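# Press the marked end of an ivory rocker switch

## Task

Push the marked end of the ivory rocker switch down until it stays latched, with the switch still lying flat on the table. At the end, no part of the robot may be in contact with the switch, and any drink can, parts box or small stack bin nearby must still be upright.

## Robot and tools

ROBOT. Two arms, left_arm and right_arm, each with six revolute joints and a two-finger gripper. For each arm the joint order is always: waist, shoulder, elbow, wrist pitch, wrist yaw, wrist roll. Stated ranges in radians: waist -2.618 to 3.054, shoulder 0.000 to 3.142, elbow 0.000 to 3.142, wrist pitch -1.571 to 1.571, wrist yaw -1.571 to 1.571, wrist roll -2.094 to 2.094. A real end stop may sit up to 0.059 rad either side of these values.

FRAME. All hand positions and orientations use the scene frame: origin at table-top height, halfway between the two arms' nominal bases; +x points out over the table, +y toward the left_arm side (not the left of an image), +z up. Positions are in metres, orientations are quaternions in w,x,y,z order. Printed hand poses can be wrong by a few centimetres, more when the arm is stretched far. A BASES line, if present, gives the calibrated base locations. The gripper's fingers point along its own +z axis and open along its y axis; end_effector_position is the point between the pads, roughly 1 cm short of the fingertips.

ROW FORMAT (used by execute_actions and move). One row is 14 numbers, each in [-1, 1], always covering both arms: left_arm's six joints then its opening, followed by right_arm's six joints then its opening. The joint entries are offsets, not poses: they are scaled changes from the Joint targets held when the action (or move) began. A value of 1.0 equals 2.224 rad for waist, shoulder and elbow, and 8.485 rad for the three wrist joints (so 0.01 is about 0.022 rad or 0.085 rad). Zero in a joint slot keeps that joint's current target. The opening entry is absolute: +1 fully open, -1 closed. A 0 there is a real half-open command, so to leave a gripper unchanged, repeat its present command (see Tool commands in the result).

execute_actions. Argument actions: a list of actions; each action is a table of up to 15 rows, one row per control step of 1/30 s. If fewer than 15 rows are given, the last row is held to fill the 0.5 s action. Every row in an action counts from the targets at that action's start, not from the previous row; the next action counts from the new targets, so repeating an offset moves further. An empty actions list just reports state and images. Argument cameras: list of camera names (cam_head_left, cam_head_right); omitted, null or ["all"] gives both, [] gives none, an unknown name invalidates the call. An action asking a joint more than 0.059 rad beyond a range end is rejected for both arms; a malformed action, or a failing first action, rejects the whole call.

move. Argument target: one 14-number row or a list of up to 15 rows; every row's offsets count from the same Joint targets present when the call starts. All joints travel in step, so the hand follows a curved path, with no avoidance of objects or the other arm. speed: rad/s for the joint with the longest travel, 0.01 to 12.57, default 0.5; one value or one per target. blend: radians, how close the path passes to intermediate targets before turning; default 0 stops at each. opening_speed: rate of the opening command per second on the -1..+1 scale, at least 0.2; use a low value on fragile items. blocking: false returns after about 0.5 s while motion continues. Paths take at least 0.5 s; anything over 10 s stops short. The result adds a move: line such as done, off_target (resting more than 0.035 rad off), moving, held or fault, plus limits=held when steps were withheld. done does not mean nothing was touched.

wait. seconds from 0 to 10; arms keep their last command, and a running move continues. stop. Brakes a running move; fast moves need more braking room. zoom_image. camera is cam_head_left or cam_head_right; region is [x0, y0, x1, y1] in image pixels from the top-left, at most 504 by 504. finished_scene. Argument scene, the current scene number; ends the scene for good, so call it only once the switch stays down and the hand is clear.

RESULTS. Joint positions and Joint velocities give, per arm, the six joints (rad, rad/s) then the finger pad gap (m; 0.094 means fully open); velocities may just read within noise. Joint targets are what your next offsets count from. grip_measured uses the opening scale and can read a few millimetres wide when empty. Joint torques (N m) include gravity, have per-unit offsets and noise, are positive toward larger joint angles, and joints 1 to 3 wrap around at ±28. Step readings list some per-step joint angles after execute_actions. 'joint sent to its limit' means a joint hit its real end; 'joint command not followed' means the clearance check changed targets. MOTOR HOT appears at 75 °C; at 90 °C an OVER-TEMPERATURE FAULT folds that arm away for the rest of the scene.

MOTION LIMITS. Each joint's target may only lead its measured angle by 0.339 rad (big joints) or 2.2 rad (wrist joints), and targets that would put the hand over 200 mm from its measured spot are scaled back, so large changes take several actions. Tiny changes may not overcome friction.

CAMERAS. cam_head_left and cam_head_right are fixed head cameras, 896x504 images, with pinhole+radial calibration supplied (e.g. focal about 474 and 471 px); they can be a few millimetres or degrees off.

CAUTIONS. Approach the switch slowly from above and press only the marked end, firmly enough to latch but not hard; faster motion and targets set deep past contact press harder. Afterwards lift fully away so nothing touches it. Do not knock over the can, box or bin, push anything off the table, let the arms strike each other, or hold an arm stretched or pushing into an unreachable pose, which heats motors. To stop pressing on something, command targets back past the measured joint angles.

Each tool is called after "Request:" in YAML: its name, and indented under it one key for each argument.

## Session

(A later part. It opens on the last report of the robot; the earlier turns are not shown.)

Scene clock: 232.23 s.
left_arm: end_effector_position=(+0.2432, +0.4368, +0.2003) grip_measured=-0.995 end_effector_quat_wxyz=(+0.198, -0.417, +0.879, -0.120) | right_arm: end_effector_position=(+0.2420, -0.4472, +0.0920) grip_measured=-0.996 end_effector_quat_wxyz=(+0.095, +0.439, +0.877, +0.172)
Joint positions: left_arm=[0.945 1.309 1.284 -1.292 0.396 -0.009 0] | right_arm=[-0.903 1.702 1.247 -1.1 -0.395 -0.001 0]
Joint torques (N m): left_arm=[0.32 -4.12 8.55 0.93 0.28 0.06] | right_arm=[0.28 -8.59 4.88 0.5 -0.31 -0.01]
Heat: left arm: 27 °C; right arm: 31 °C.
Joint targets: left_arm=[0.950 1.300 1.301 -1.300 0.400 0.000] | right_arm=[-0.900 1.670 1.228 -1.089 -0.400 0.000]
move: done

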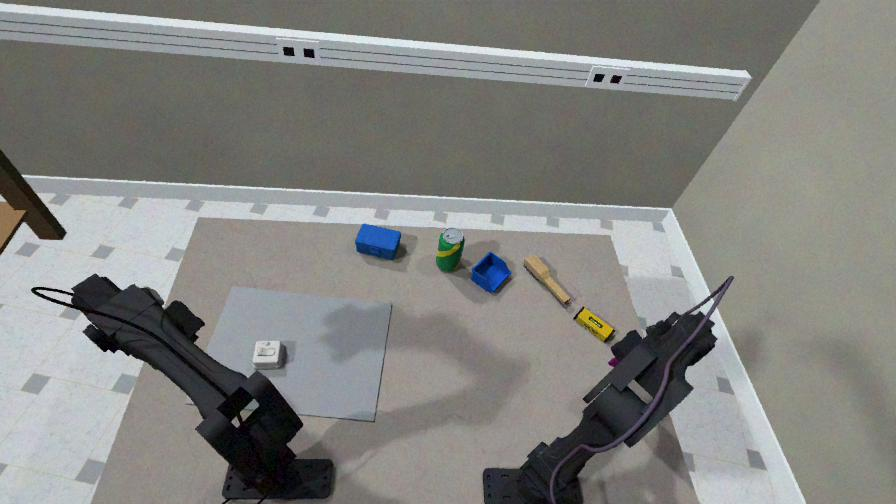

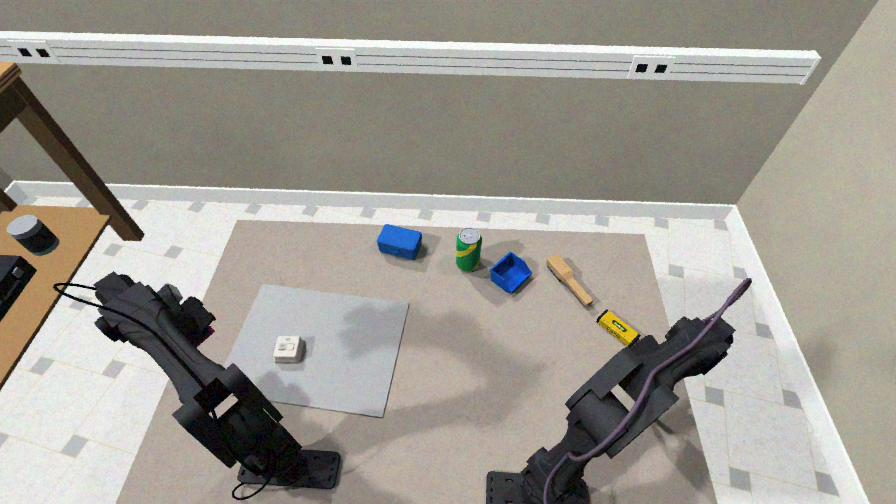

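Request:
move:
  target:
    - [-0.1641,0,0,0,0,0,-1,0,0,0,0,0,0,-1]
    - [-0.1641,0.1246,-0.1241,0.0354,0,0,-1,0,0,0,0,0,0,-1]
    - [-0.1641,0.1385,-0.1547,0.0473,0,0,-1,0,0,0,0,0,0,-1]
    - [-0.1641,0.1655,-0.1547,0.0473,0,0,-1,0,0,0,0,0,0,-1]
    - [-0.1641,0.1665,-0.1547,0.0473,0,0,-1,0,0,0,0,0,0,-1]
    - [-0.1641,0.1246,-0.1241,0.0354,0,0,-1,0,0,0,0,0,0,-1]
    - [0,0,0,0,0,0,-1,0,0,0,0,0,0,-1]
  speed: [0.8,0.5,0.25,0.15,0.15,0.5,0.8]
  blend: [0.05,0.03,0,0,0,0.03,0]

Request:
zoom_image:
  camera: "cam_head_left"
  region: [230, 310, 310, 390]

Request:
zoom_image:
  camera: "cam_head_right"
  region: [250, 305, 330, 385]

Scene clock: 242.37 s.
left_arm: end_effector_position=(+0.2428, +0.4371, +0.2019) grip_measured=-0.995 end_effector_quat_wxyz=(+0.200, -0.416, +0.879, -0.117) | right_arm: end_effector_position=(+0.2420, -0.4472, +0.0920) grip_measured=-0.996 end_effector_quat_wxyz=(+0.095, +0.439, +0.877, +0.172)
Joint positions: left_arm=[0.945 1.305 1.286 -1.292 0.394 -0.009 0] | right_arm=[-0.903 1.702 1.247 -1.1 -0.395 -0.001 0]
Joint torques (N m): left_arm=[0.36 -3.7 8.28 0.93 0.35 0.06] | right_arm=[0.27 -8.59 4.86 0.5 -0.31 -0.01]
Heat: left arm: 27 °C; right arm: 31 °C.
Joint targets: left_arm=[0.950 1.300 1.300 -1.300 0.400 0.000] | right_arm=[-0.900 1.670 1.228 -1.089 -0.400 0.000]
move: done

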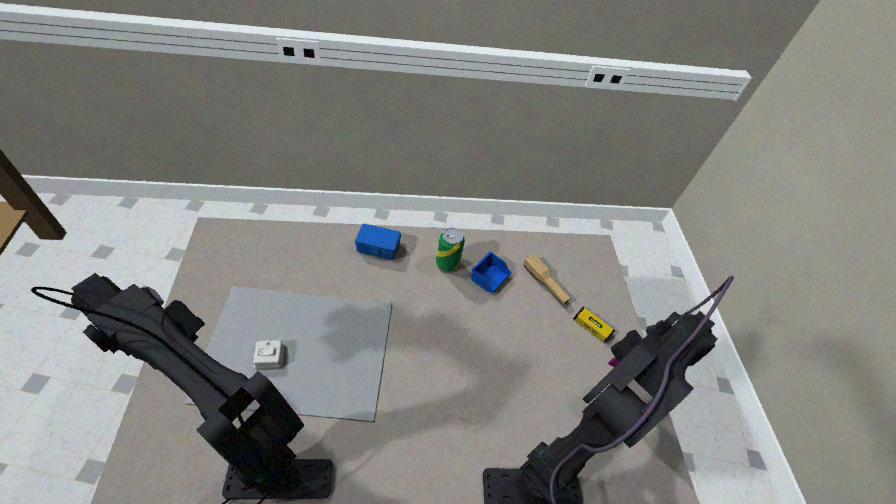

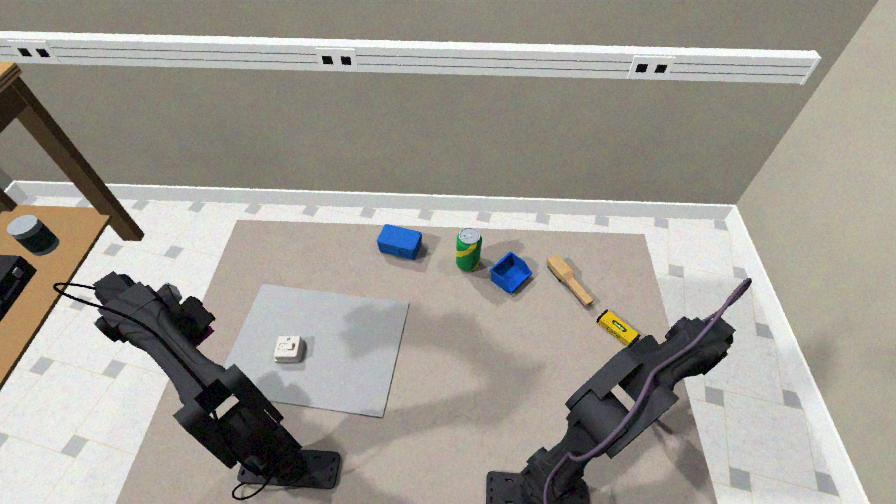

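Scaled by 6.300 from the camera's 896x504 image, which has a finer 1280x720 frame.

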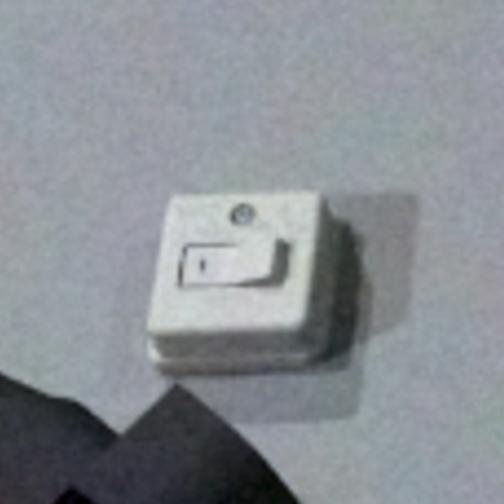

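Scaled by 6.300 from the camera's 896x504 image, which has a finer 1280x720 frame.

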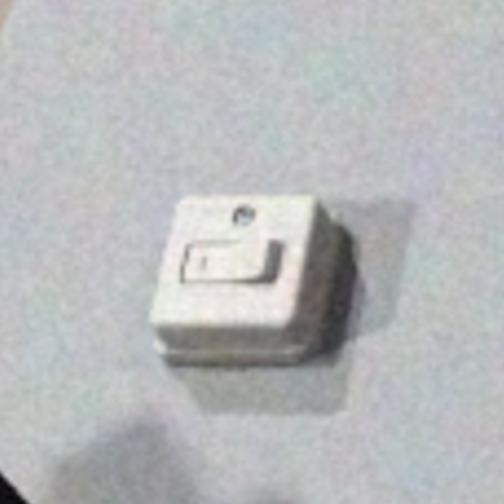

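Request:
zoom_image:
  camera: "cam_head_left"
  region: [580, 200, 650, 270]

Request:
zoom_image:
  camera: "cam_head_right"
  region: [610, 200, 680, 270]

Request:
zoom_image:
  camera: "cam_head_left"
  region: [280, 434, 350, 504]

Request:
zoom_image:
  camera: "cam_head_right"
  region: [300, 434, 370, 504]

Scaled by 7.200 from the camera's 896x504 image, which has a finer 1280x720 frame.

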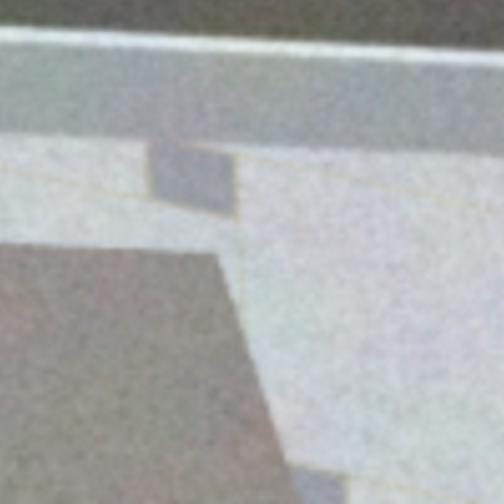

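Scaled by 7.200 from the camera's 896x504 image, which has a finer 1280x720 frame.

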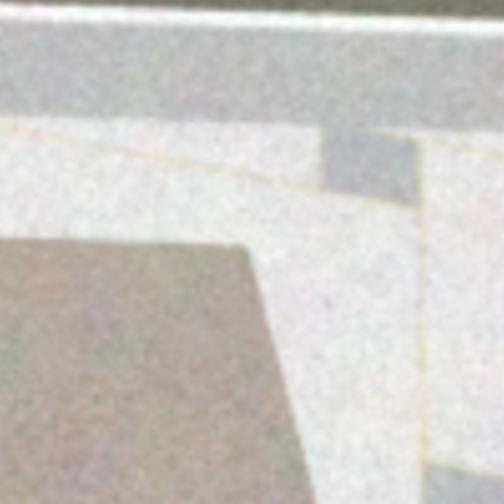

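Scaled by 7.200 from the camera's 896x504 image, which has a finer 1280x720 frame.

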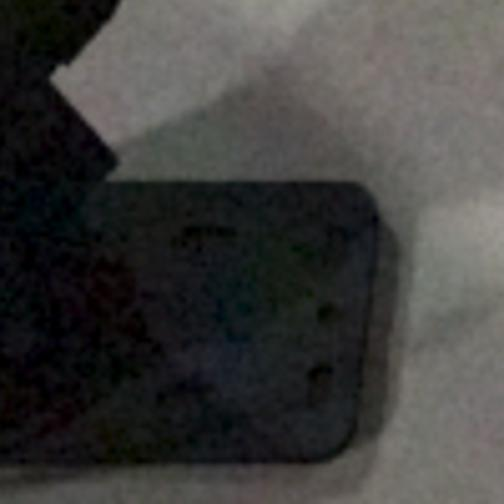

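Scaled by 7.200 from the camera's 896x504 image, which has a finer 1280x720 frame.

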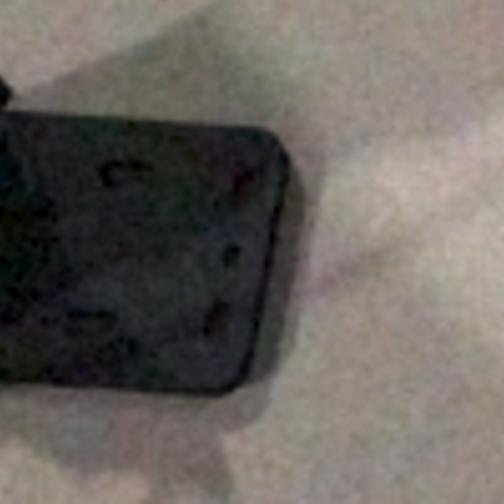

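Request:
finished_scene:
  scene: 1

The scene is finished: the task was done.


## Next scene

The same job, from a new start.

Request:
execute_actions:
  actions: []

Scene clock: 0.00 s.
left_arm: end_effector_position=(+0.4364, +0.2538, +0.1116) grip_measured=+1.000 end_effector_quat_wxyz=(+0.579, +0.028, +0.810, -0.084) | right_arm: end_effector_position=(+0.3944, -0.2769, +0.0830) grip_measured=+1.000 end_effector_quat_wxyz=(+0.563, +0.034, +0.826, +0.021)
Joint positions: left_arm=[0.065 1.514 0.411 0.774 0.215 -0.036 0.094] | right_arm=[-0.117 1.567 0.353 0.835 -0.132 0.026 0.094]
Joint velocities: within noise
Joint torques (N m): no reading
Heat: left arm: 24 °C; right arm: 28 °C.
Joint targets: left_arm=[0.065 1.504 0.421 0.784 0.216 -0.036] | right_arm=[-0.117 1.560 0.360 0.835 -0.133 0.026]
Tool commands: left_gripper/opening=+1.0 right_gripper/opening=+1.0

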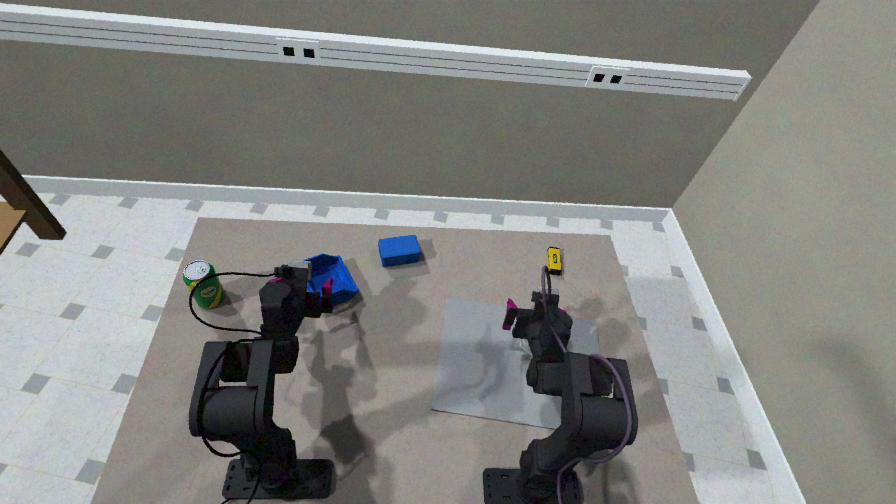

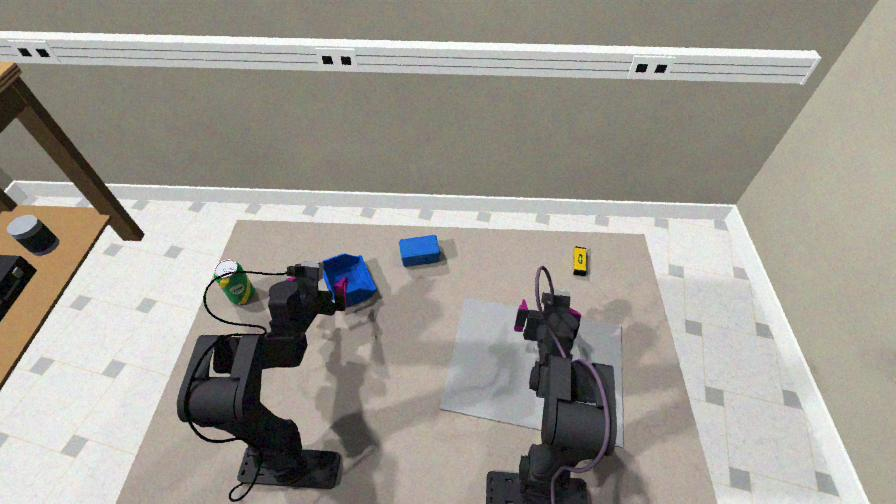

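Request:
move:
  target: [0,0,0,0,0,0,1,-0.3296,-0.0719,0.4676,-0.2516,-0.0315,-0.0031,-1]
  speed: 1.5
  opening_speed: 2.0

Request:
zoom_image:
  camera: "cam_head_left"
  region: [470, 300, 600, 430]

Request:
zoom_image:
  camera: "cam_head_right"
  region: [480, 300, 610, 430]

Scene clock: 4.47 s.
left_arm: end_effector_position=(+0.4364, +0.2538, +0.1116) grip_measured=+1.000 end_effector_quat_wxyz=(+0.579, +0.028, +0.810, -0.084) | right_arm: end_effector_position=(+0.2367, -0.4172, +0.1972) grip_measured=-0.997 end_effector_quat_wxyz=(+0.182, +0.397, +0.891, +0.123)
Joint positions: left_arm=[0.065 1.514 0.411 0.774 0.215 -0.036 0.094] | right_arm=[-0.846 1.419 1.366 -1.287 -0.381 0.007 0]
Joint torques (N m): left_arm=[-0.09 -5.3 7.31 2.24 0.07 -0.02] | right_arm=[-0.42 -5.33 9.59 0.7 -0.46 -0.1]
Heat: left arm: 25 °C; right arm: 29 °C.
Joint targets: left_arm=[0.065 1.504 0.421 0.784 0.216 -0.036] | right_arm=[-0.850 1.400 1.400 -1.300 -0.400 -0.001]
move: done

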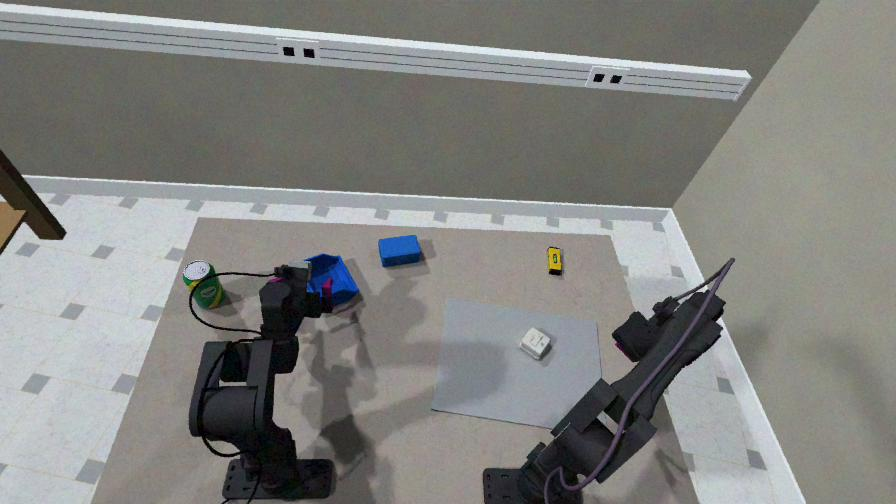

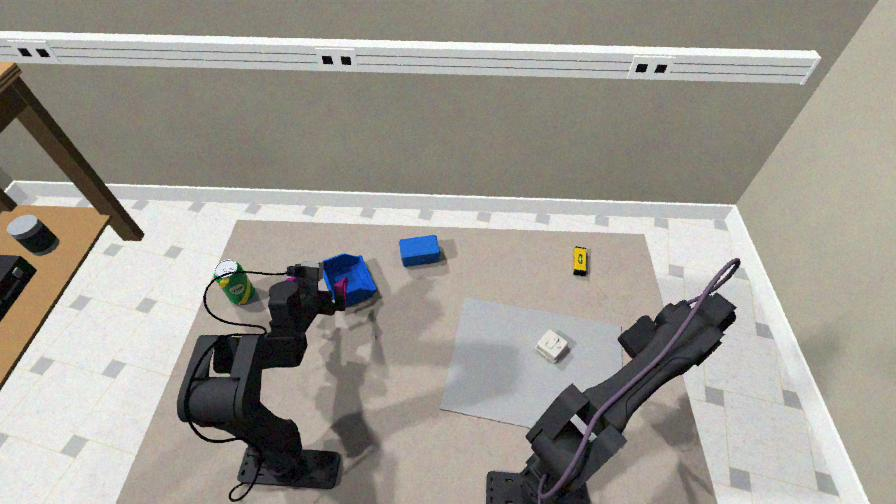

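Scaled by 3.877 from the camera's 896x504 image, which has a finer 1280x720 frame.

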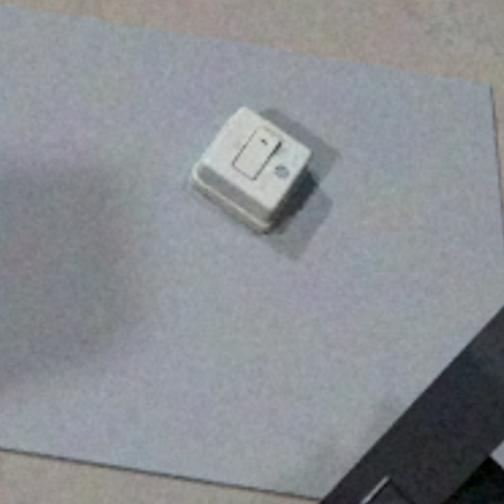

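Scaled by 3.877 from the camera's 896x504 image, which has a finer 1280x720 frame.

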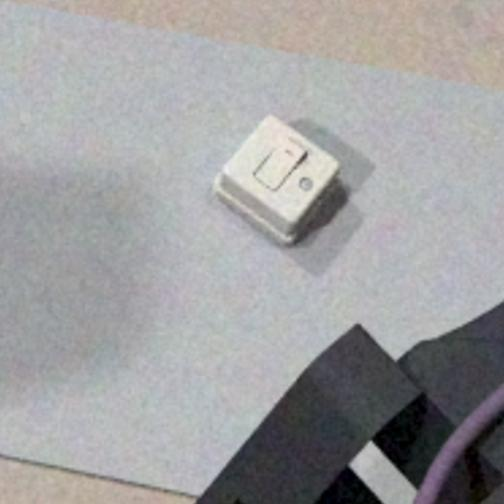

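Request:
move:
  target:
    - [0,0,0,0,0,0,1,0.2122,0.0674,0.0899,-0.0024,0,0,-1]
    - [0,0,0,0,0,0,1,0.2122,0.1893,-0.0427,0.0311,0,0,-1]
  speed: [1.0,0.6]
  blend: [0.06,0]

Request:
zoom_image:
  camera: "cam_head_left"
  region: [500, 300, 580, 380]

Request:
zoom_image:
  camera: "cam_head_right"
  region: [510, 300, 590, 380]

Scene clock: 10.67 s.
left_arm: end_effector_position=(+0.4364, +0.2538, +0.1116) grip_measured=+1.000 end_effector_quat_wxyz=(+0.579, +0.028, +0.810, -0.084) | right_arm: end_effector_position=(+0.3363, -0.3125, +0.0731) grip_measured=-0.997 end_effector_quat_wxyz=(+0.045, +0.200, +0.961, +0.188)
Joint positions: left_arm=[0.065 1.514 0.411 0.774 0.215 -0.036 0.094] | right_arm=[-0.378 1.82 1.314 -1.051 -0.389 0.005 0]
Joint torques (N m): left_arm=[-0.06 -5.24 7.31 2.19 0.07 0] | right_arm=[-0.02 -7.1 5.59 0.52 -0.37 -0.08]
Heat: left arm: 26 °C; right arm: 30 °C.
Joint targets: left_arm=[0.065 1.504 0.421 0.784 0.216 -0.036] | right_arm=[-0.378 1.821 1.305 -1.036 -0.400 -0.001]
move: done

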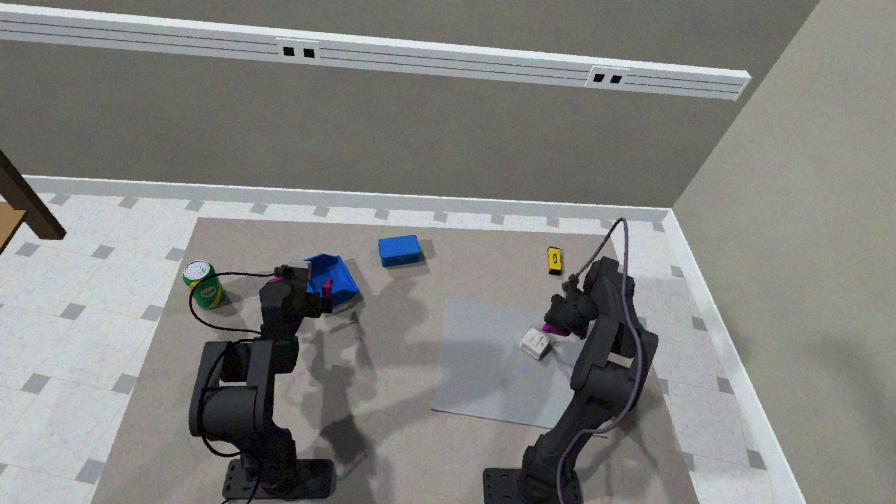

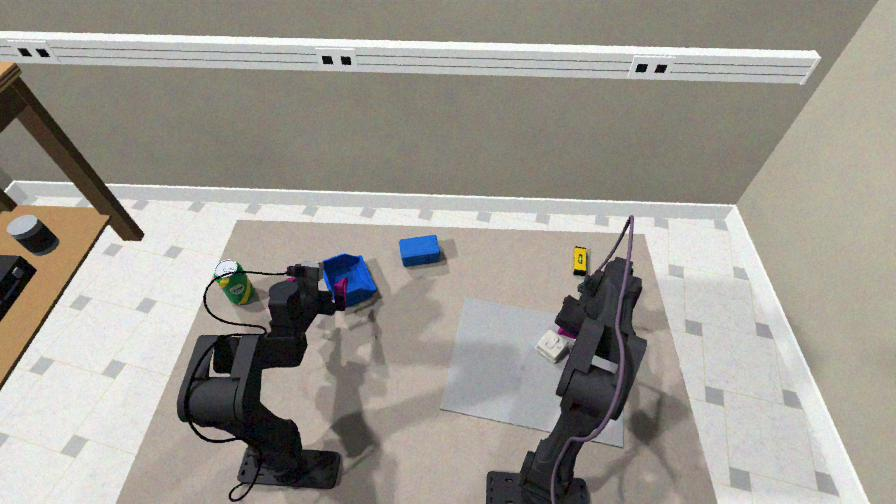

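Scaled by 6.300 from the camera's 896x504 image, which has a finer 1280x720 frame.

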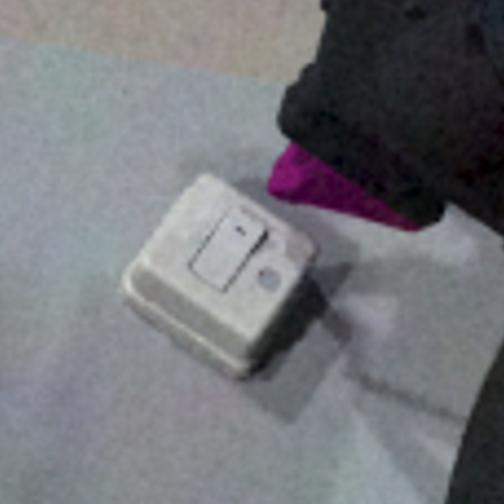

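Scaled by 6.300 from the camera's 896x504 image, which has a finer 1280x720 frame.

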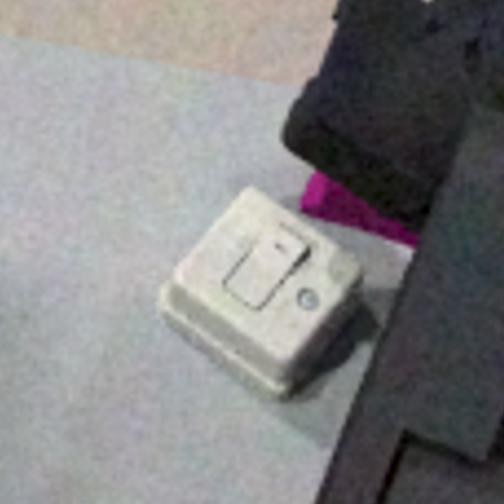

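Request:
move:
  target:
    - [0,0,0,0,0,0,1,0.0072,0.0139,-0.0342,0.01096,0,0,-1]
    - [0,0,0,0,0,0,1,0.0072,0.0499,-0.0342,0.01096,0,0,-1]
    - [0,0,0,0,0,0,1,0.0072,0.0504,-0.0342,0.01096,0,0,-1]
    - [0,0,0,0,0,0,1,0.0072,-0.01,0.01,0,0,0,-1]
    - [0,0,0,0,0,0,1,-0.2122,-0.1443,0.1102,-0.0311,0,0,-1]
  speed: [0.25,0.15,0.15,0.5,1.0]
  blend: [0,0,0,0.03,0]

Request:
zoom_image:
  camera: "cam_head_left"
  region: [500, 300, 580, 380]

Request:
zoom_image:
  camera: "cam_head_right"
  region: [510, 300, 590, 380]

Scene clock: 19.50 s.
left_arm: end_effector_position=(+0.4364, +0.2538, +0.1116) grip_measured=+1.000 end_effector_quat_wxyz=(+0.579, +0.028, +0.810, -0.084) | right_arm: end_effector_position=(+0.2603, -0.4438, +0.2243) grip_measured=-0.997 end_effector_quat_wxyz=(+0.219, +0.388, +0.888, +0.113)
Joint positions: left_arm=[0.065 1.514 0.411 0.774 0.215 -0.036 0.094] | right_arm=[-0.851 1.504 1.528 -1.287 -0.397 0.005 0]
Joint torques (N m): left_arm=[0.01 -5.2 7.24 2.24 0.06 -0.02] | right_arm=[0.03 -4.93 8.57 0.84 -0.28 -0.07]
Heat: left arm: 28 °C; right arm: 30 °C.
Joint targets: left_arm=[0.065 1.504 0.421 0.784 0.216 -0.036] | right_arm=[-0.850 1.500 1.550 -1.299 -0.400 -0.001]
move: done

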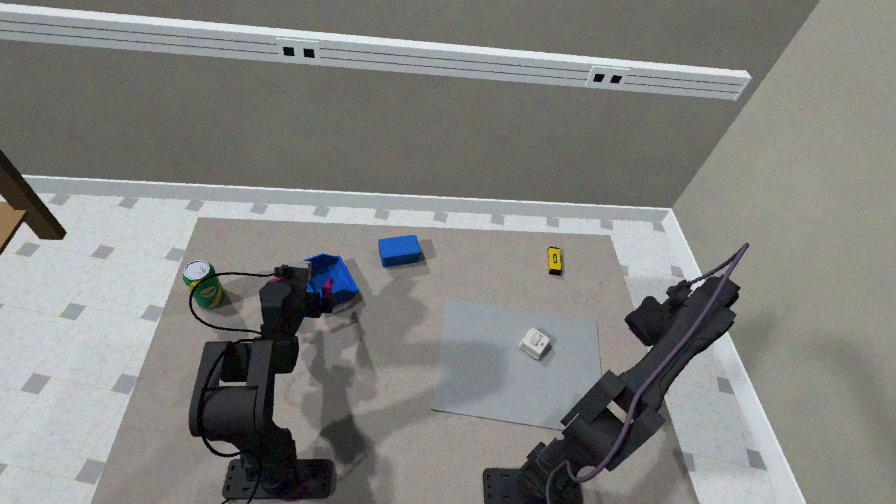

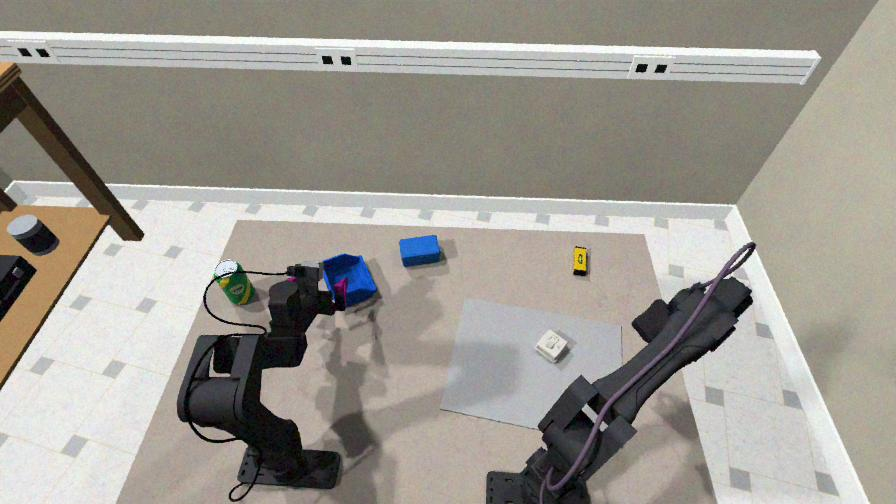

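Scaled by 6.300 from the camera's 896x504 image, which has a finer 1280x720 frame.

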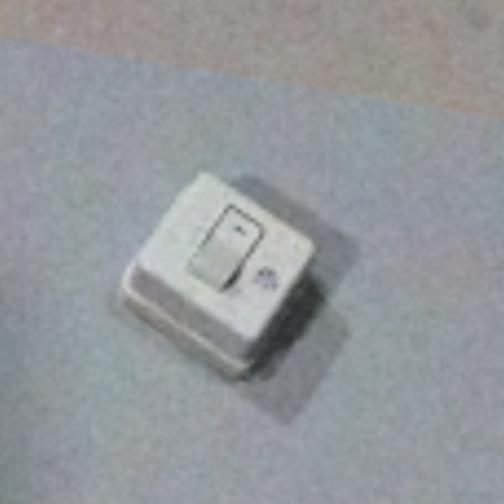

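Scaled by 6.300 from the camera's 896x504 image, which has a finer 1280x720 frame.

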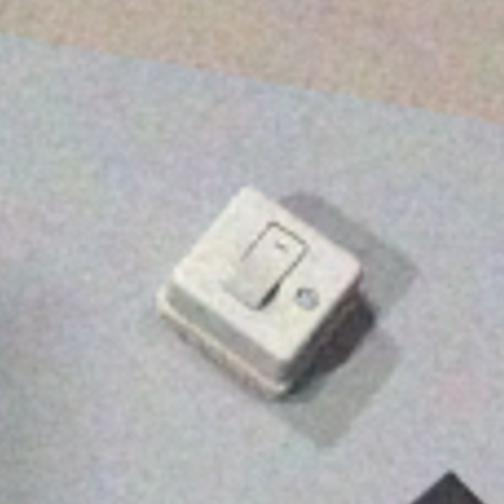

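Request:
finished_scene:
  scene: 2

The scene is finished: the task was done.


## Next scene

The same job, from a new start.

Request:
execute_actions:
  actions: []

Scene clock: 0.00 s.
left_arm: end_effector_position=(+0.4252, +0.2846, +0.1121) grip_measured=+1.000 end_effector_quat_wxyz=(+0.604, -0.041, +0.796, +0.012) | right_arm: end_effector_position=(+0.4148, -0.2792, +0.1161) grip_measured=+1.000 end_effector_quat_wxyz=(+0.622, +0.064, +0.779, -0.053)
Joint positions: left_arm=[0.015 1.501 0.327 0.9 -0.072 -0.052 0.094] | right_arm=[-0.001 1.617 0.385 1.006 0.133 0.026 0.094]
Joint velocities: within noise
Joint torques (N m): no reading
Heat: left arm: 24 °C; right arm: 27 °C.
Joint targets: left_arm=[0.015 1.492 0.336 0.909 -0.072 -0.052] | right_arm=[-0.001 1.609 0.393 1.009 0.134 0.026]
Tool commands: left_gripper/opening=+1.0 right_gripper/opening=+1.0

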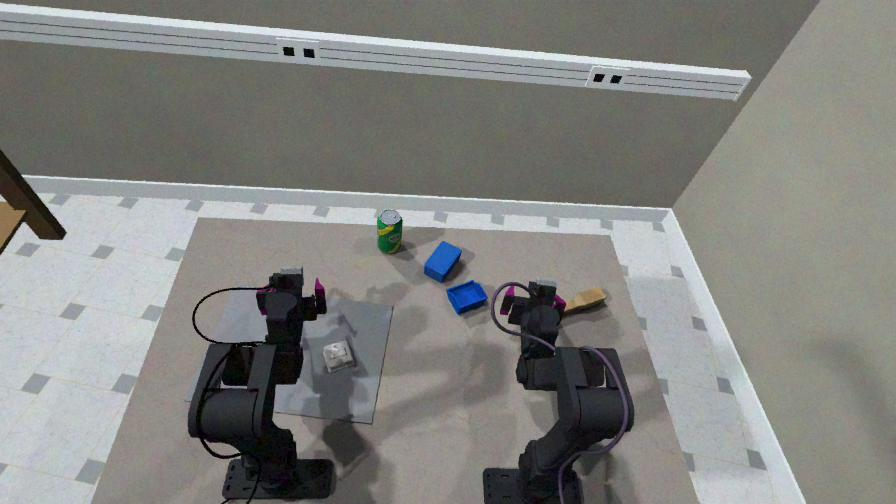

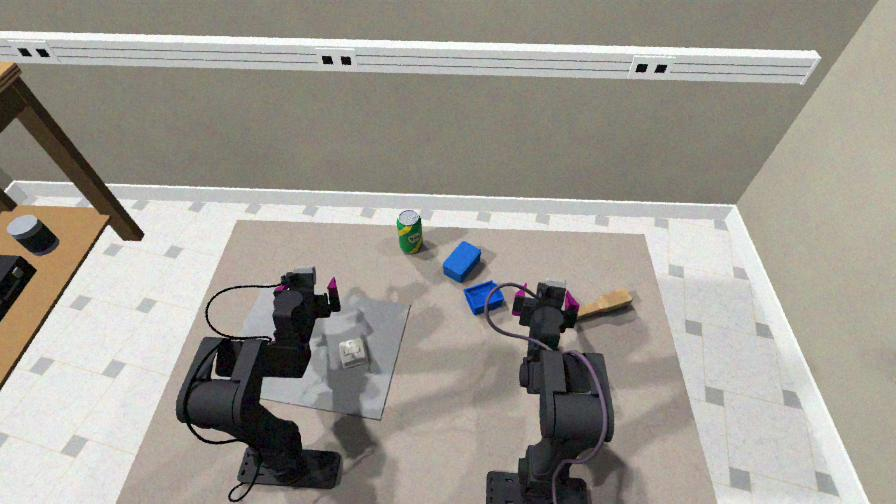

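Request:
zoom_image:
  camera: "cam_head_left"
  region: [300, 315, 380, 395]

Request:
zoom_image:
  camera: "cam_head_right"
  region: [312, 312, 392, 392]

Scaled by 6.300 from the camera's 896x504 image, which has a finer 1280x720 frame.

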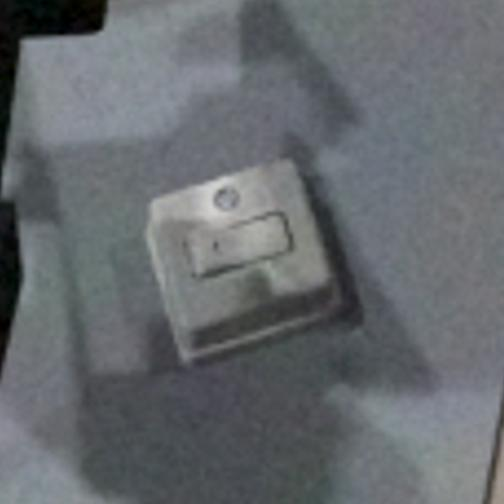

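Scaled by 6.300 from the camera's 896x504 image, which has a finer 1280x720 frame.

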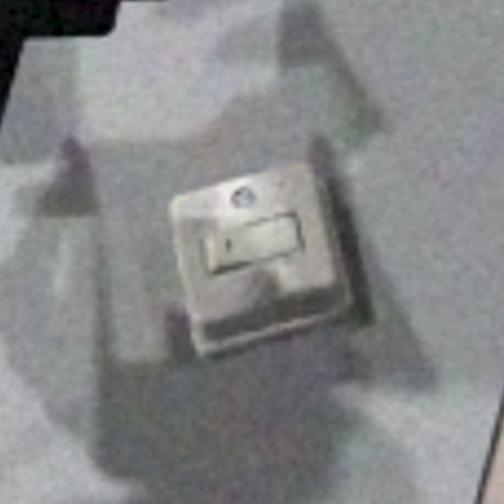

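Request:
move:
  target:
    - [-0.0517,-0.0953,0.4335,-0.2603,0.0556,0.0061,-1,0,0,0,0,0,0,1]
    - [-0.0099,0.0295,0.3008,-0.2248,0.0556,0.0061,-1,0,0,0,0,0,0,1]
  speed: [1.5,0.6]
  blend: [0.05,0]
  opening_speed: 2.0

Request:
zoom_image:
  camera: "cam_head_left"
  region: [290, 310, 370, 390]

Request:
zoom_image:
  camera: "cam_head_right"
  region: [305, 305, 385, 385]

Scene clock: 7.43 s.
left_arm: end_effector_position=(+0.2895, +0.1983, +0.0694) grip_measured=-0.995 end_effector_quat_wxyz=(-0.002, +0.008, +0.981, -0.191) | right_arm: end_effector_position=(+0.4145, -0.2793, +0.1151) grip_measured=+1.000 end_effector_quat_wxyz=(+0.620, +0.064, +0.780, -0.054)
Joint positions: left_arm=[-0.012 1.556 1.002 -1.013 0.385 -0.015 0] | right_arm=[-0.001 1.617 0.385 1.002 0.134 0.026 0.094]
Joint torques (N m): left_arm=[0.34 -5.05 6.76 0.67 0.43 0.13] | right_arm=[0.01 -5.31 5.98 2.14 0.01 -0.03]
Heat: left arm: 25 °C; right arm: 29 °C.
Joint targets: left_arm=[-0.007 1.558 1.005 -0.998 0.400 -0.001] | right_arm=[-0.001 1.609 0.393 1.009 0.134 0.026]
move: done

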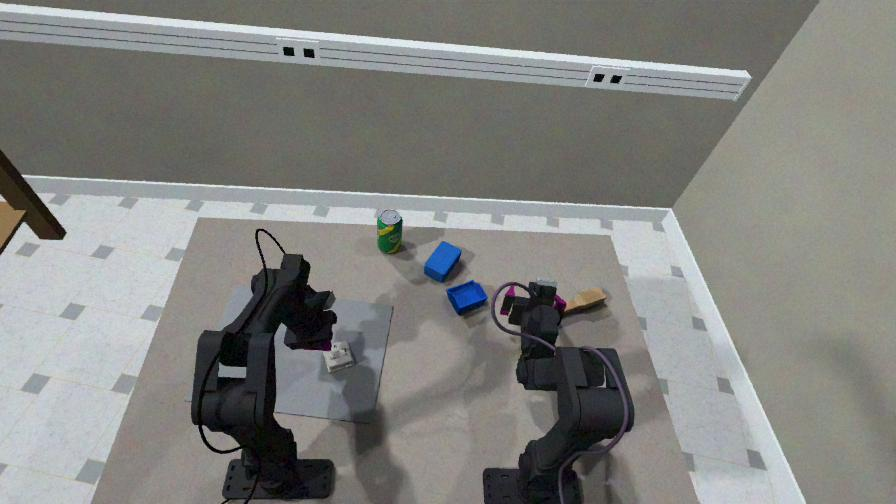

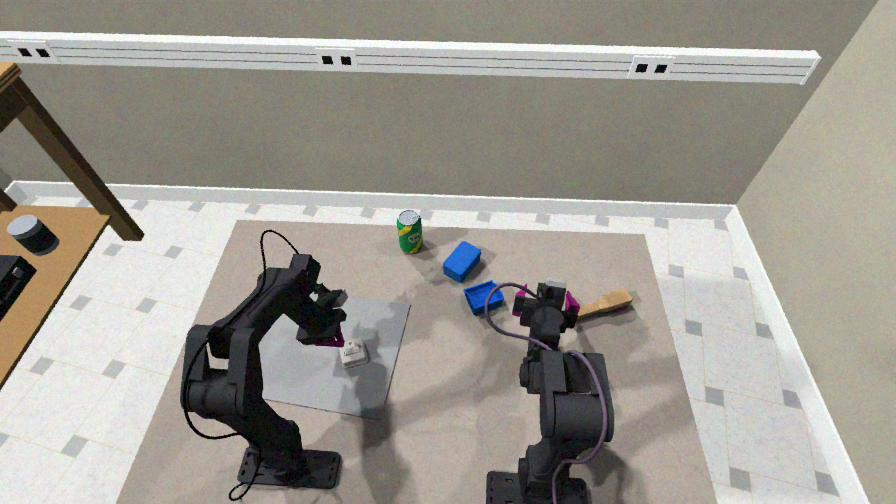

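Scaled by 6.300 from the camera's 896x504 image, which has a finer 1280x720 frame.

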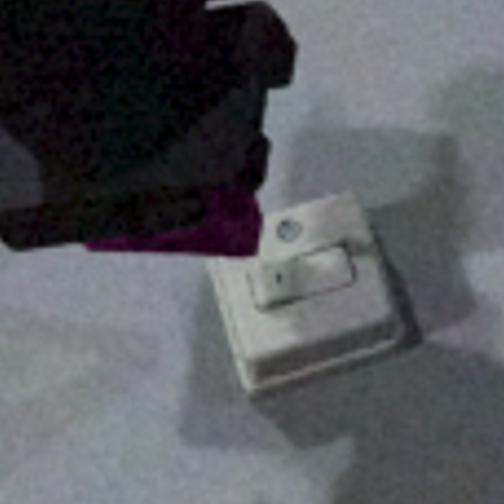

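Scaled by 6.300 from the camera's 896x504 image, which has a finer 1280x720 frame.

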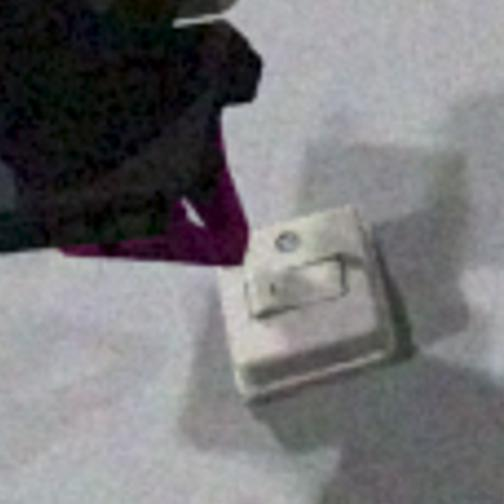

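Request:
move:
  target:
    - [-0.0130,0,0,0,0,0,-1,0,0,0,0,0,0,1]
    - [-0.0130,0.0165,-0.0307,0.0119,0,0,-1,0,0,0,0,0,0,1]
    - [-0.0130,0.0457,-0.0307,0.0119,0,0,-1,0,0,0,0,0,0,1]
    - [-0.0130,0.0462,-0.0307,0.0119,0,0,-1,0,0,0,0,0,0,1]
    - [-0.0130,-0.01,0.01,0,0,0,-1,0,0,0,0,0,0,1]
    - [0.2729,-0.116,0.1326,-0.0356,0,0,-1,0,0,0,0,0,0,1]
  speed: [0.3,0.25,0.15,0.15,0.5,1.0]
  blend: [0,0,0,0,0.03,0]

Request:
zoom_image:
  camera: "cam_head_left"
  region: [300, 315, 380, 395]

Request:
zoom_image:
  camera: "cam_head_right"
  region: [312, 312, 392, 392]

Scene clock: 16.23 s.
left_arm: end_effector_position=(+0.2861, +0.3554, +0.1974) grip_measured=-0.995 end_effector_quat_wxyz=(+0.168, -0.261, +0.938, -0.153) | right_arm: end_effector_position=(+0.4145, -0.2793, +0.1151) grip_measured=+1.000 end_effector_quat_wxyz=(+0.620, +0.064, +0.780, -0.054)
Joint positions: left_arm=[0.596 1.314 1.28 -1.294 0.393 -0.014 0] | right_arm=[-0.001 1.617 0.385 1.002 0.134 0.026 0.094]
Joint torques (N m): left_arm=[0.35 -4.71 8.87 0.94 0.34 0.1] | right_arm=[-0.01 -5.33 5.97 2.15 0.01 -0.02]
Heat: left arm: 25 °C; right arm: 30 °C.
Joint targets: left_arm=[0.600 1.300 1.300 -1.300 0.400 -0.001] | right_arm=[-0.001 1.609 0.393 1.009 0.134 0.026]
move: done

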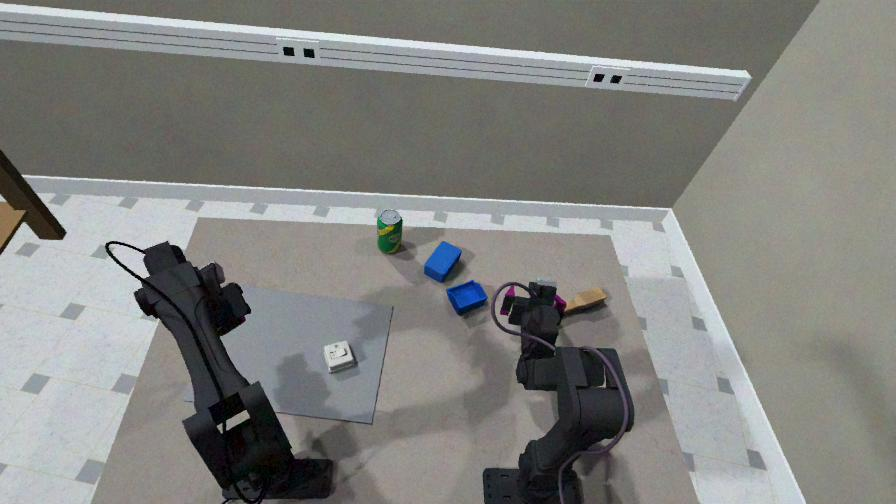

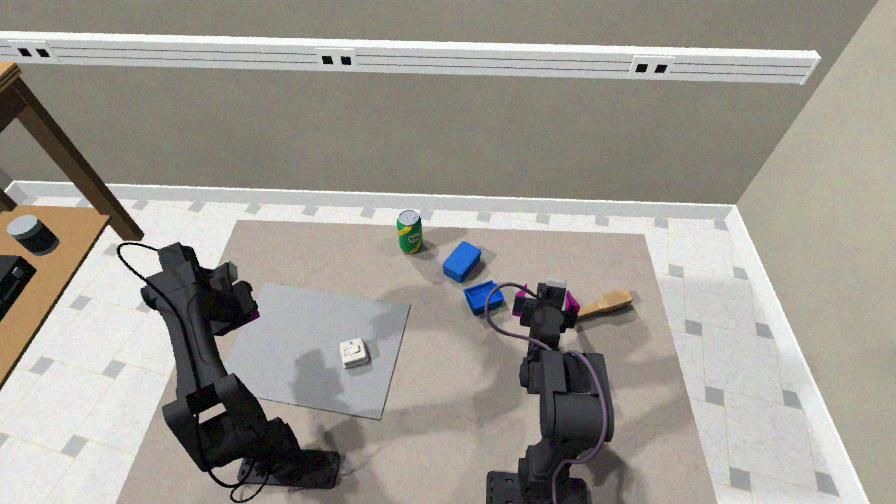

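Scaled by 6.300 from the camera's 896x504 image, which has a finer 1280x720 frame.

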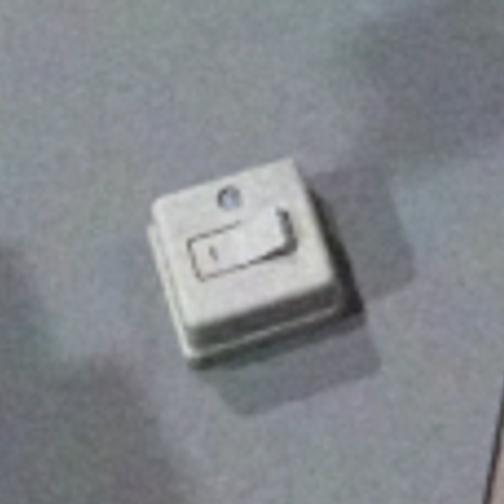

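Scaled by 6.300 from the camera's 896x504 image, which has a finer 1280x720 frame.

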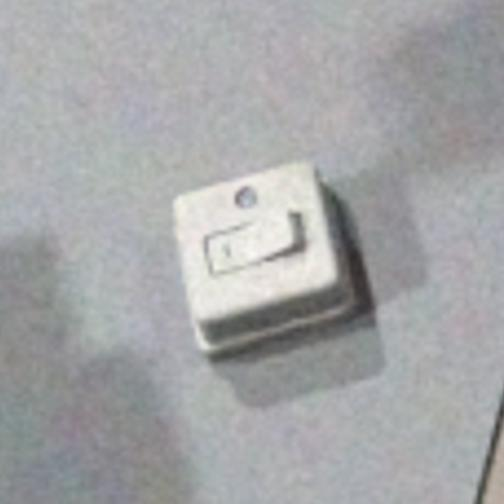

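The marked end is down, the other end is up, and the switch is lying flat with nothing touching it.

Request:
finished_scene:
  scene: 3

The scene is finished: the task was done.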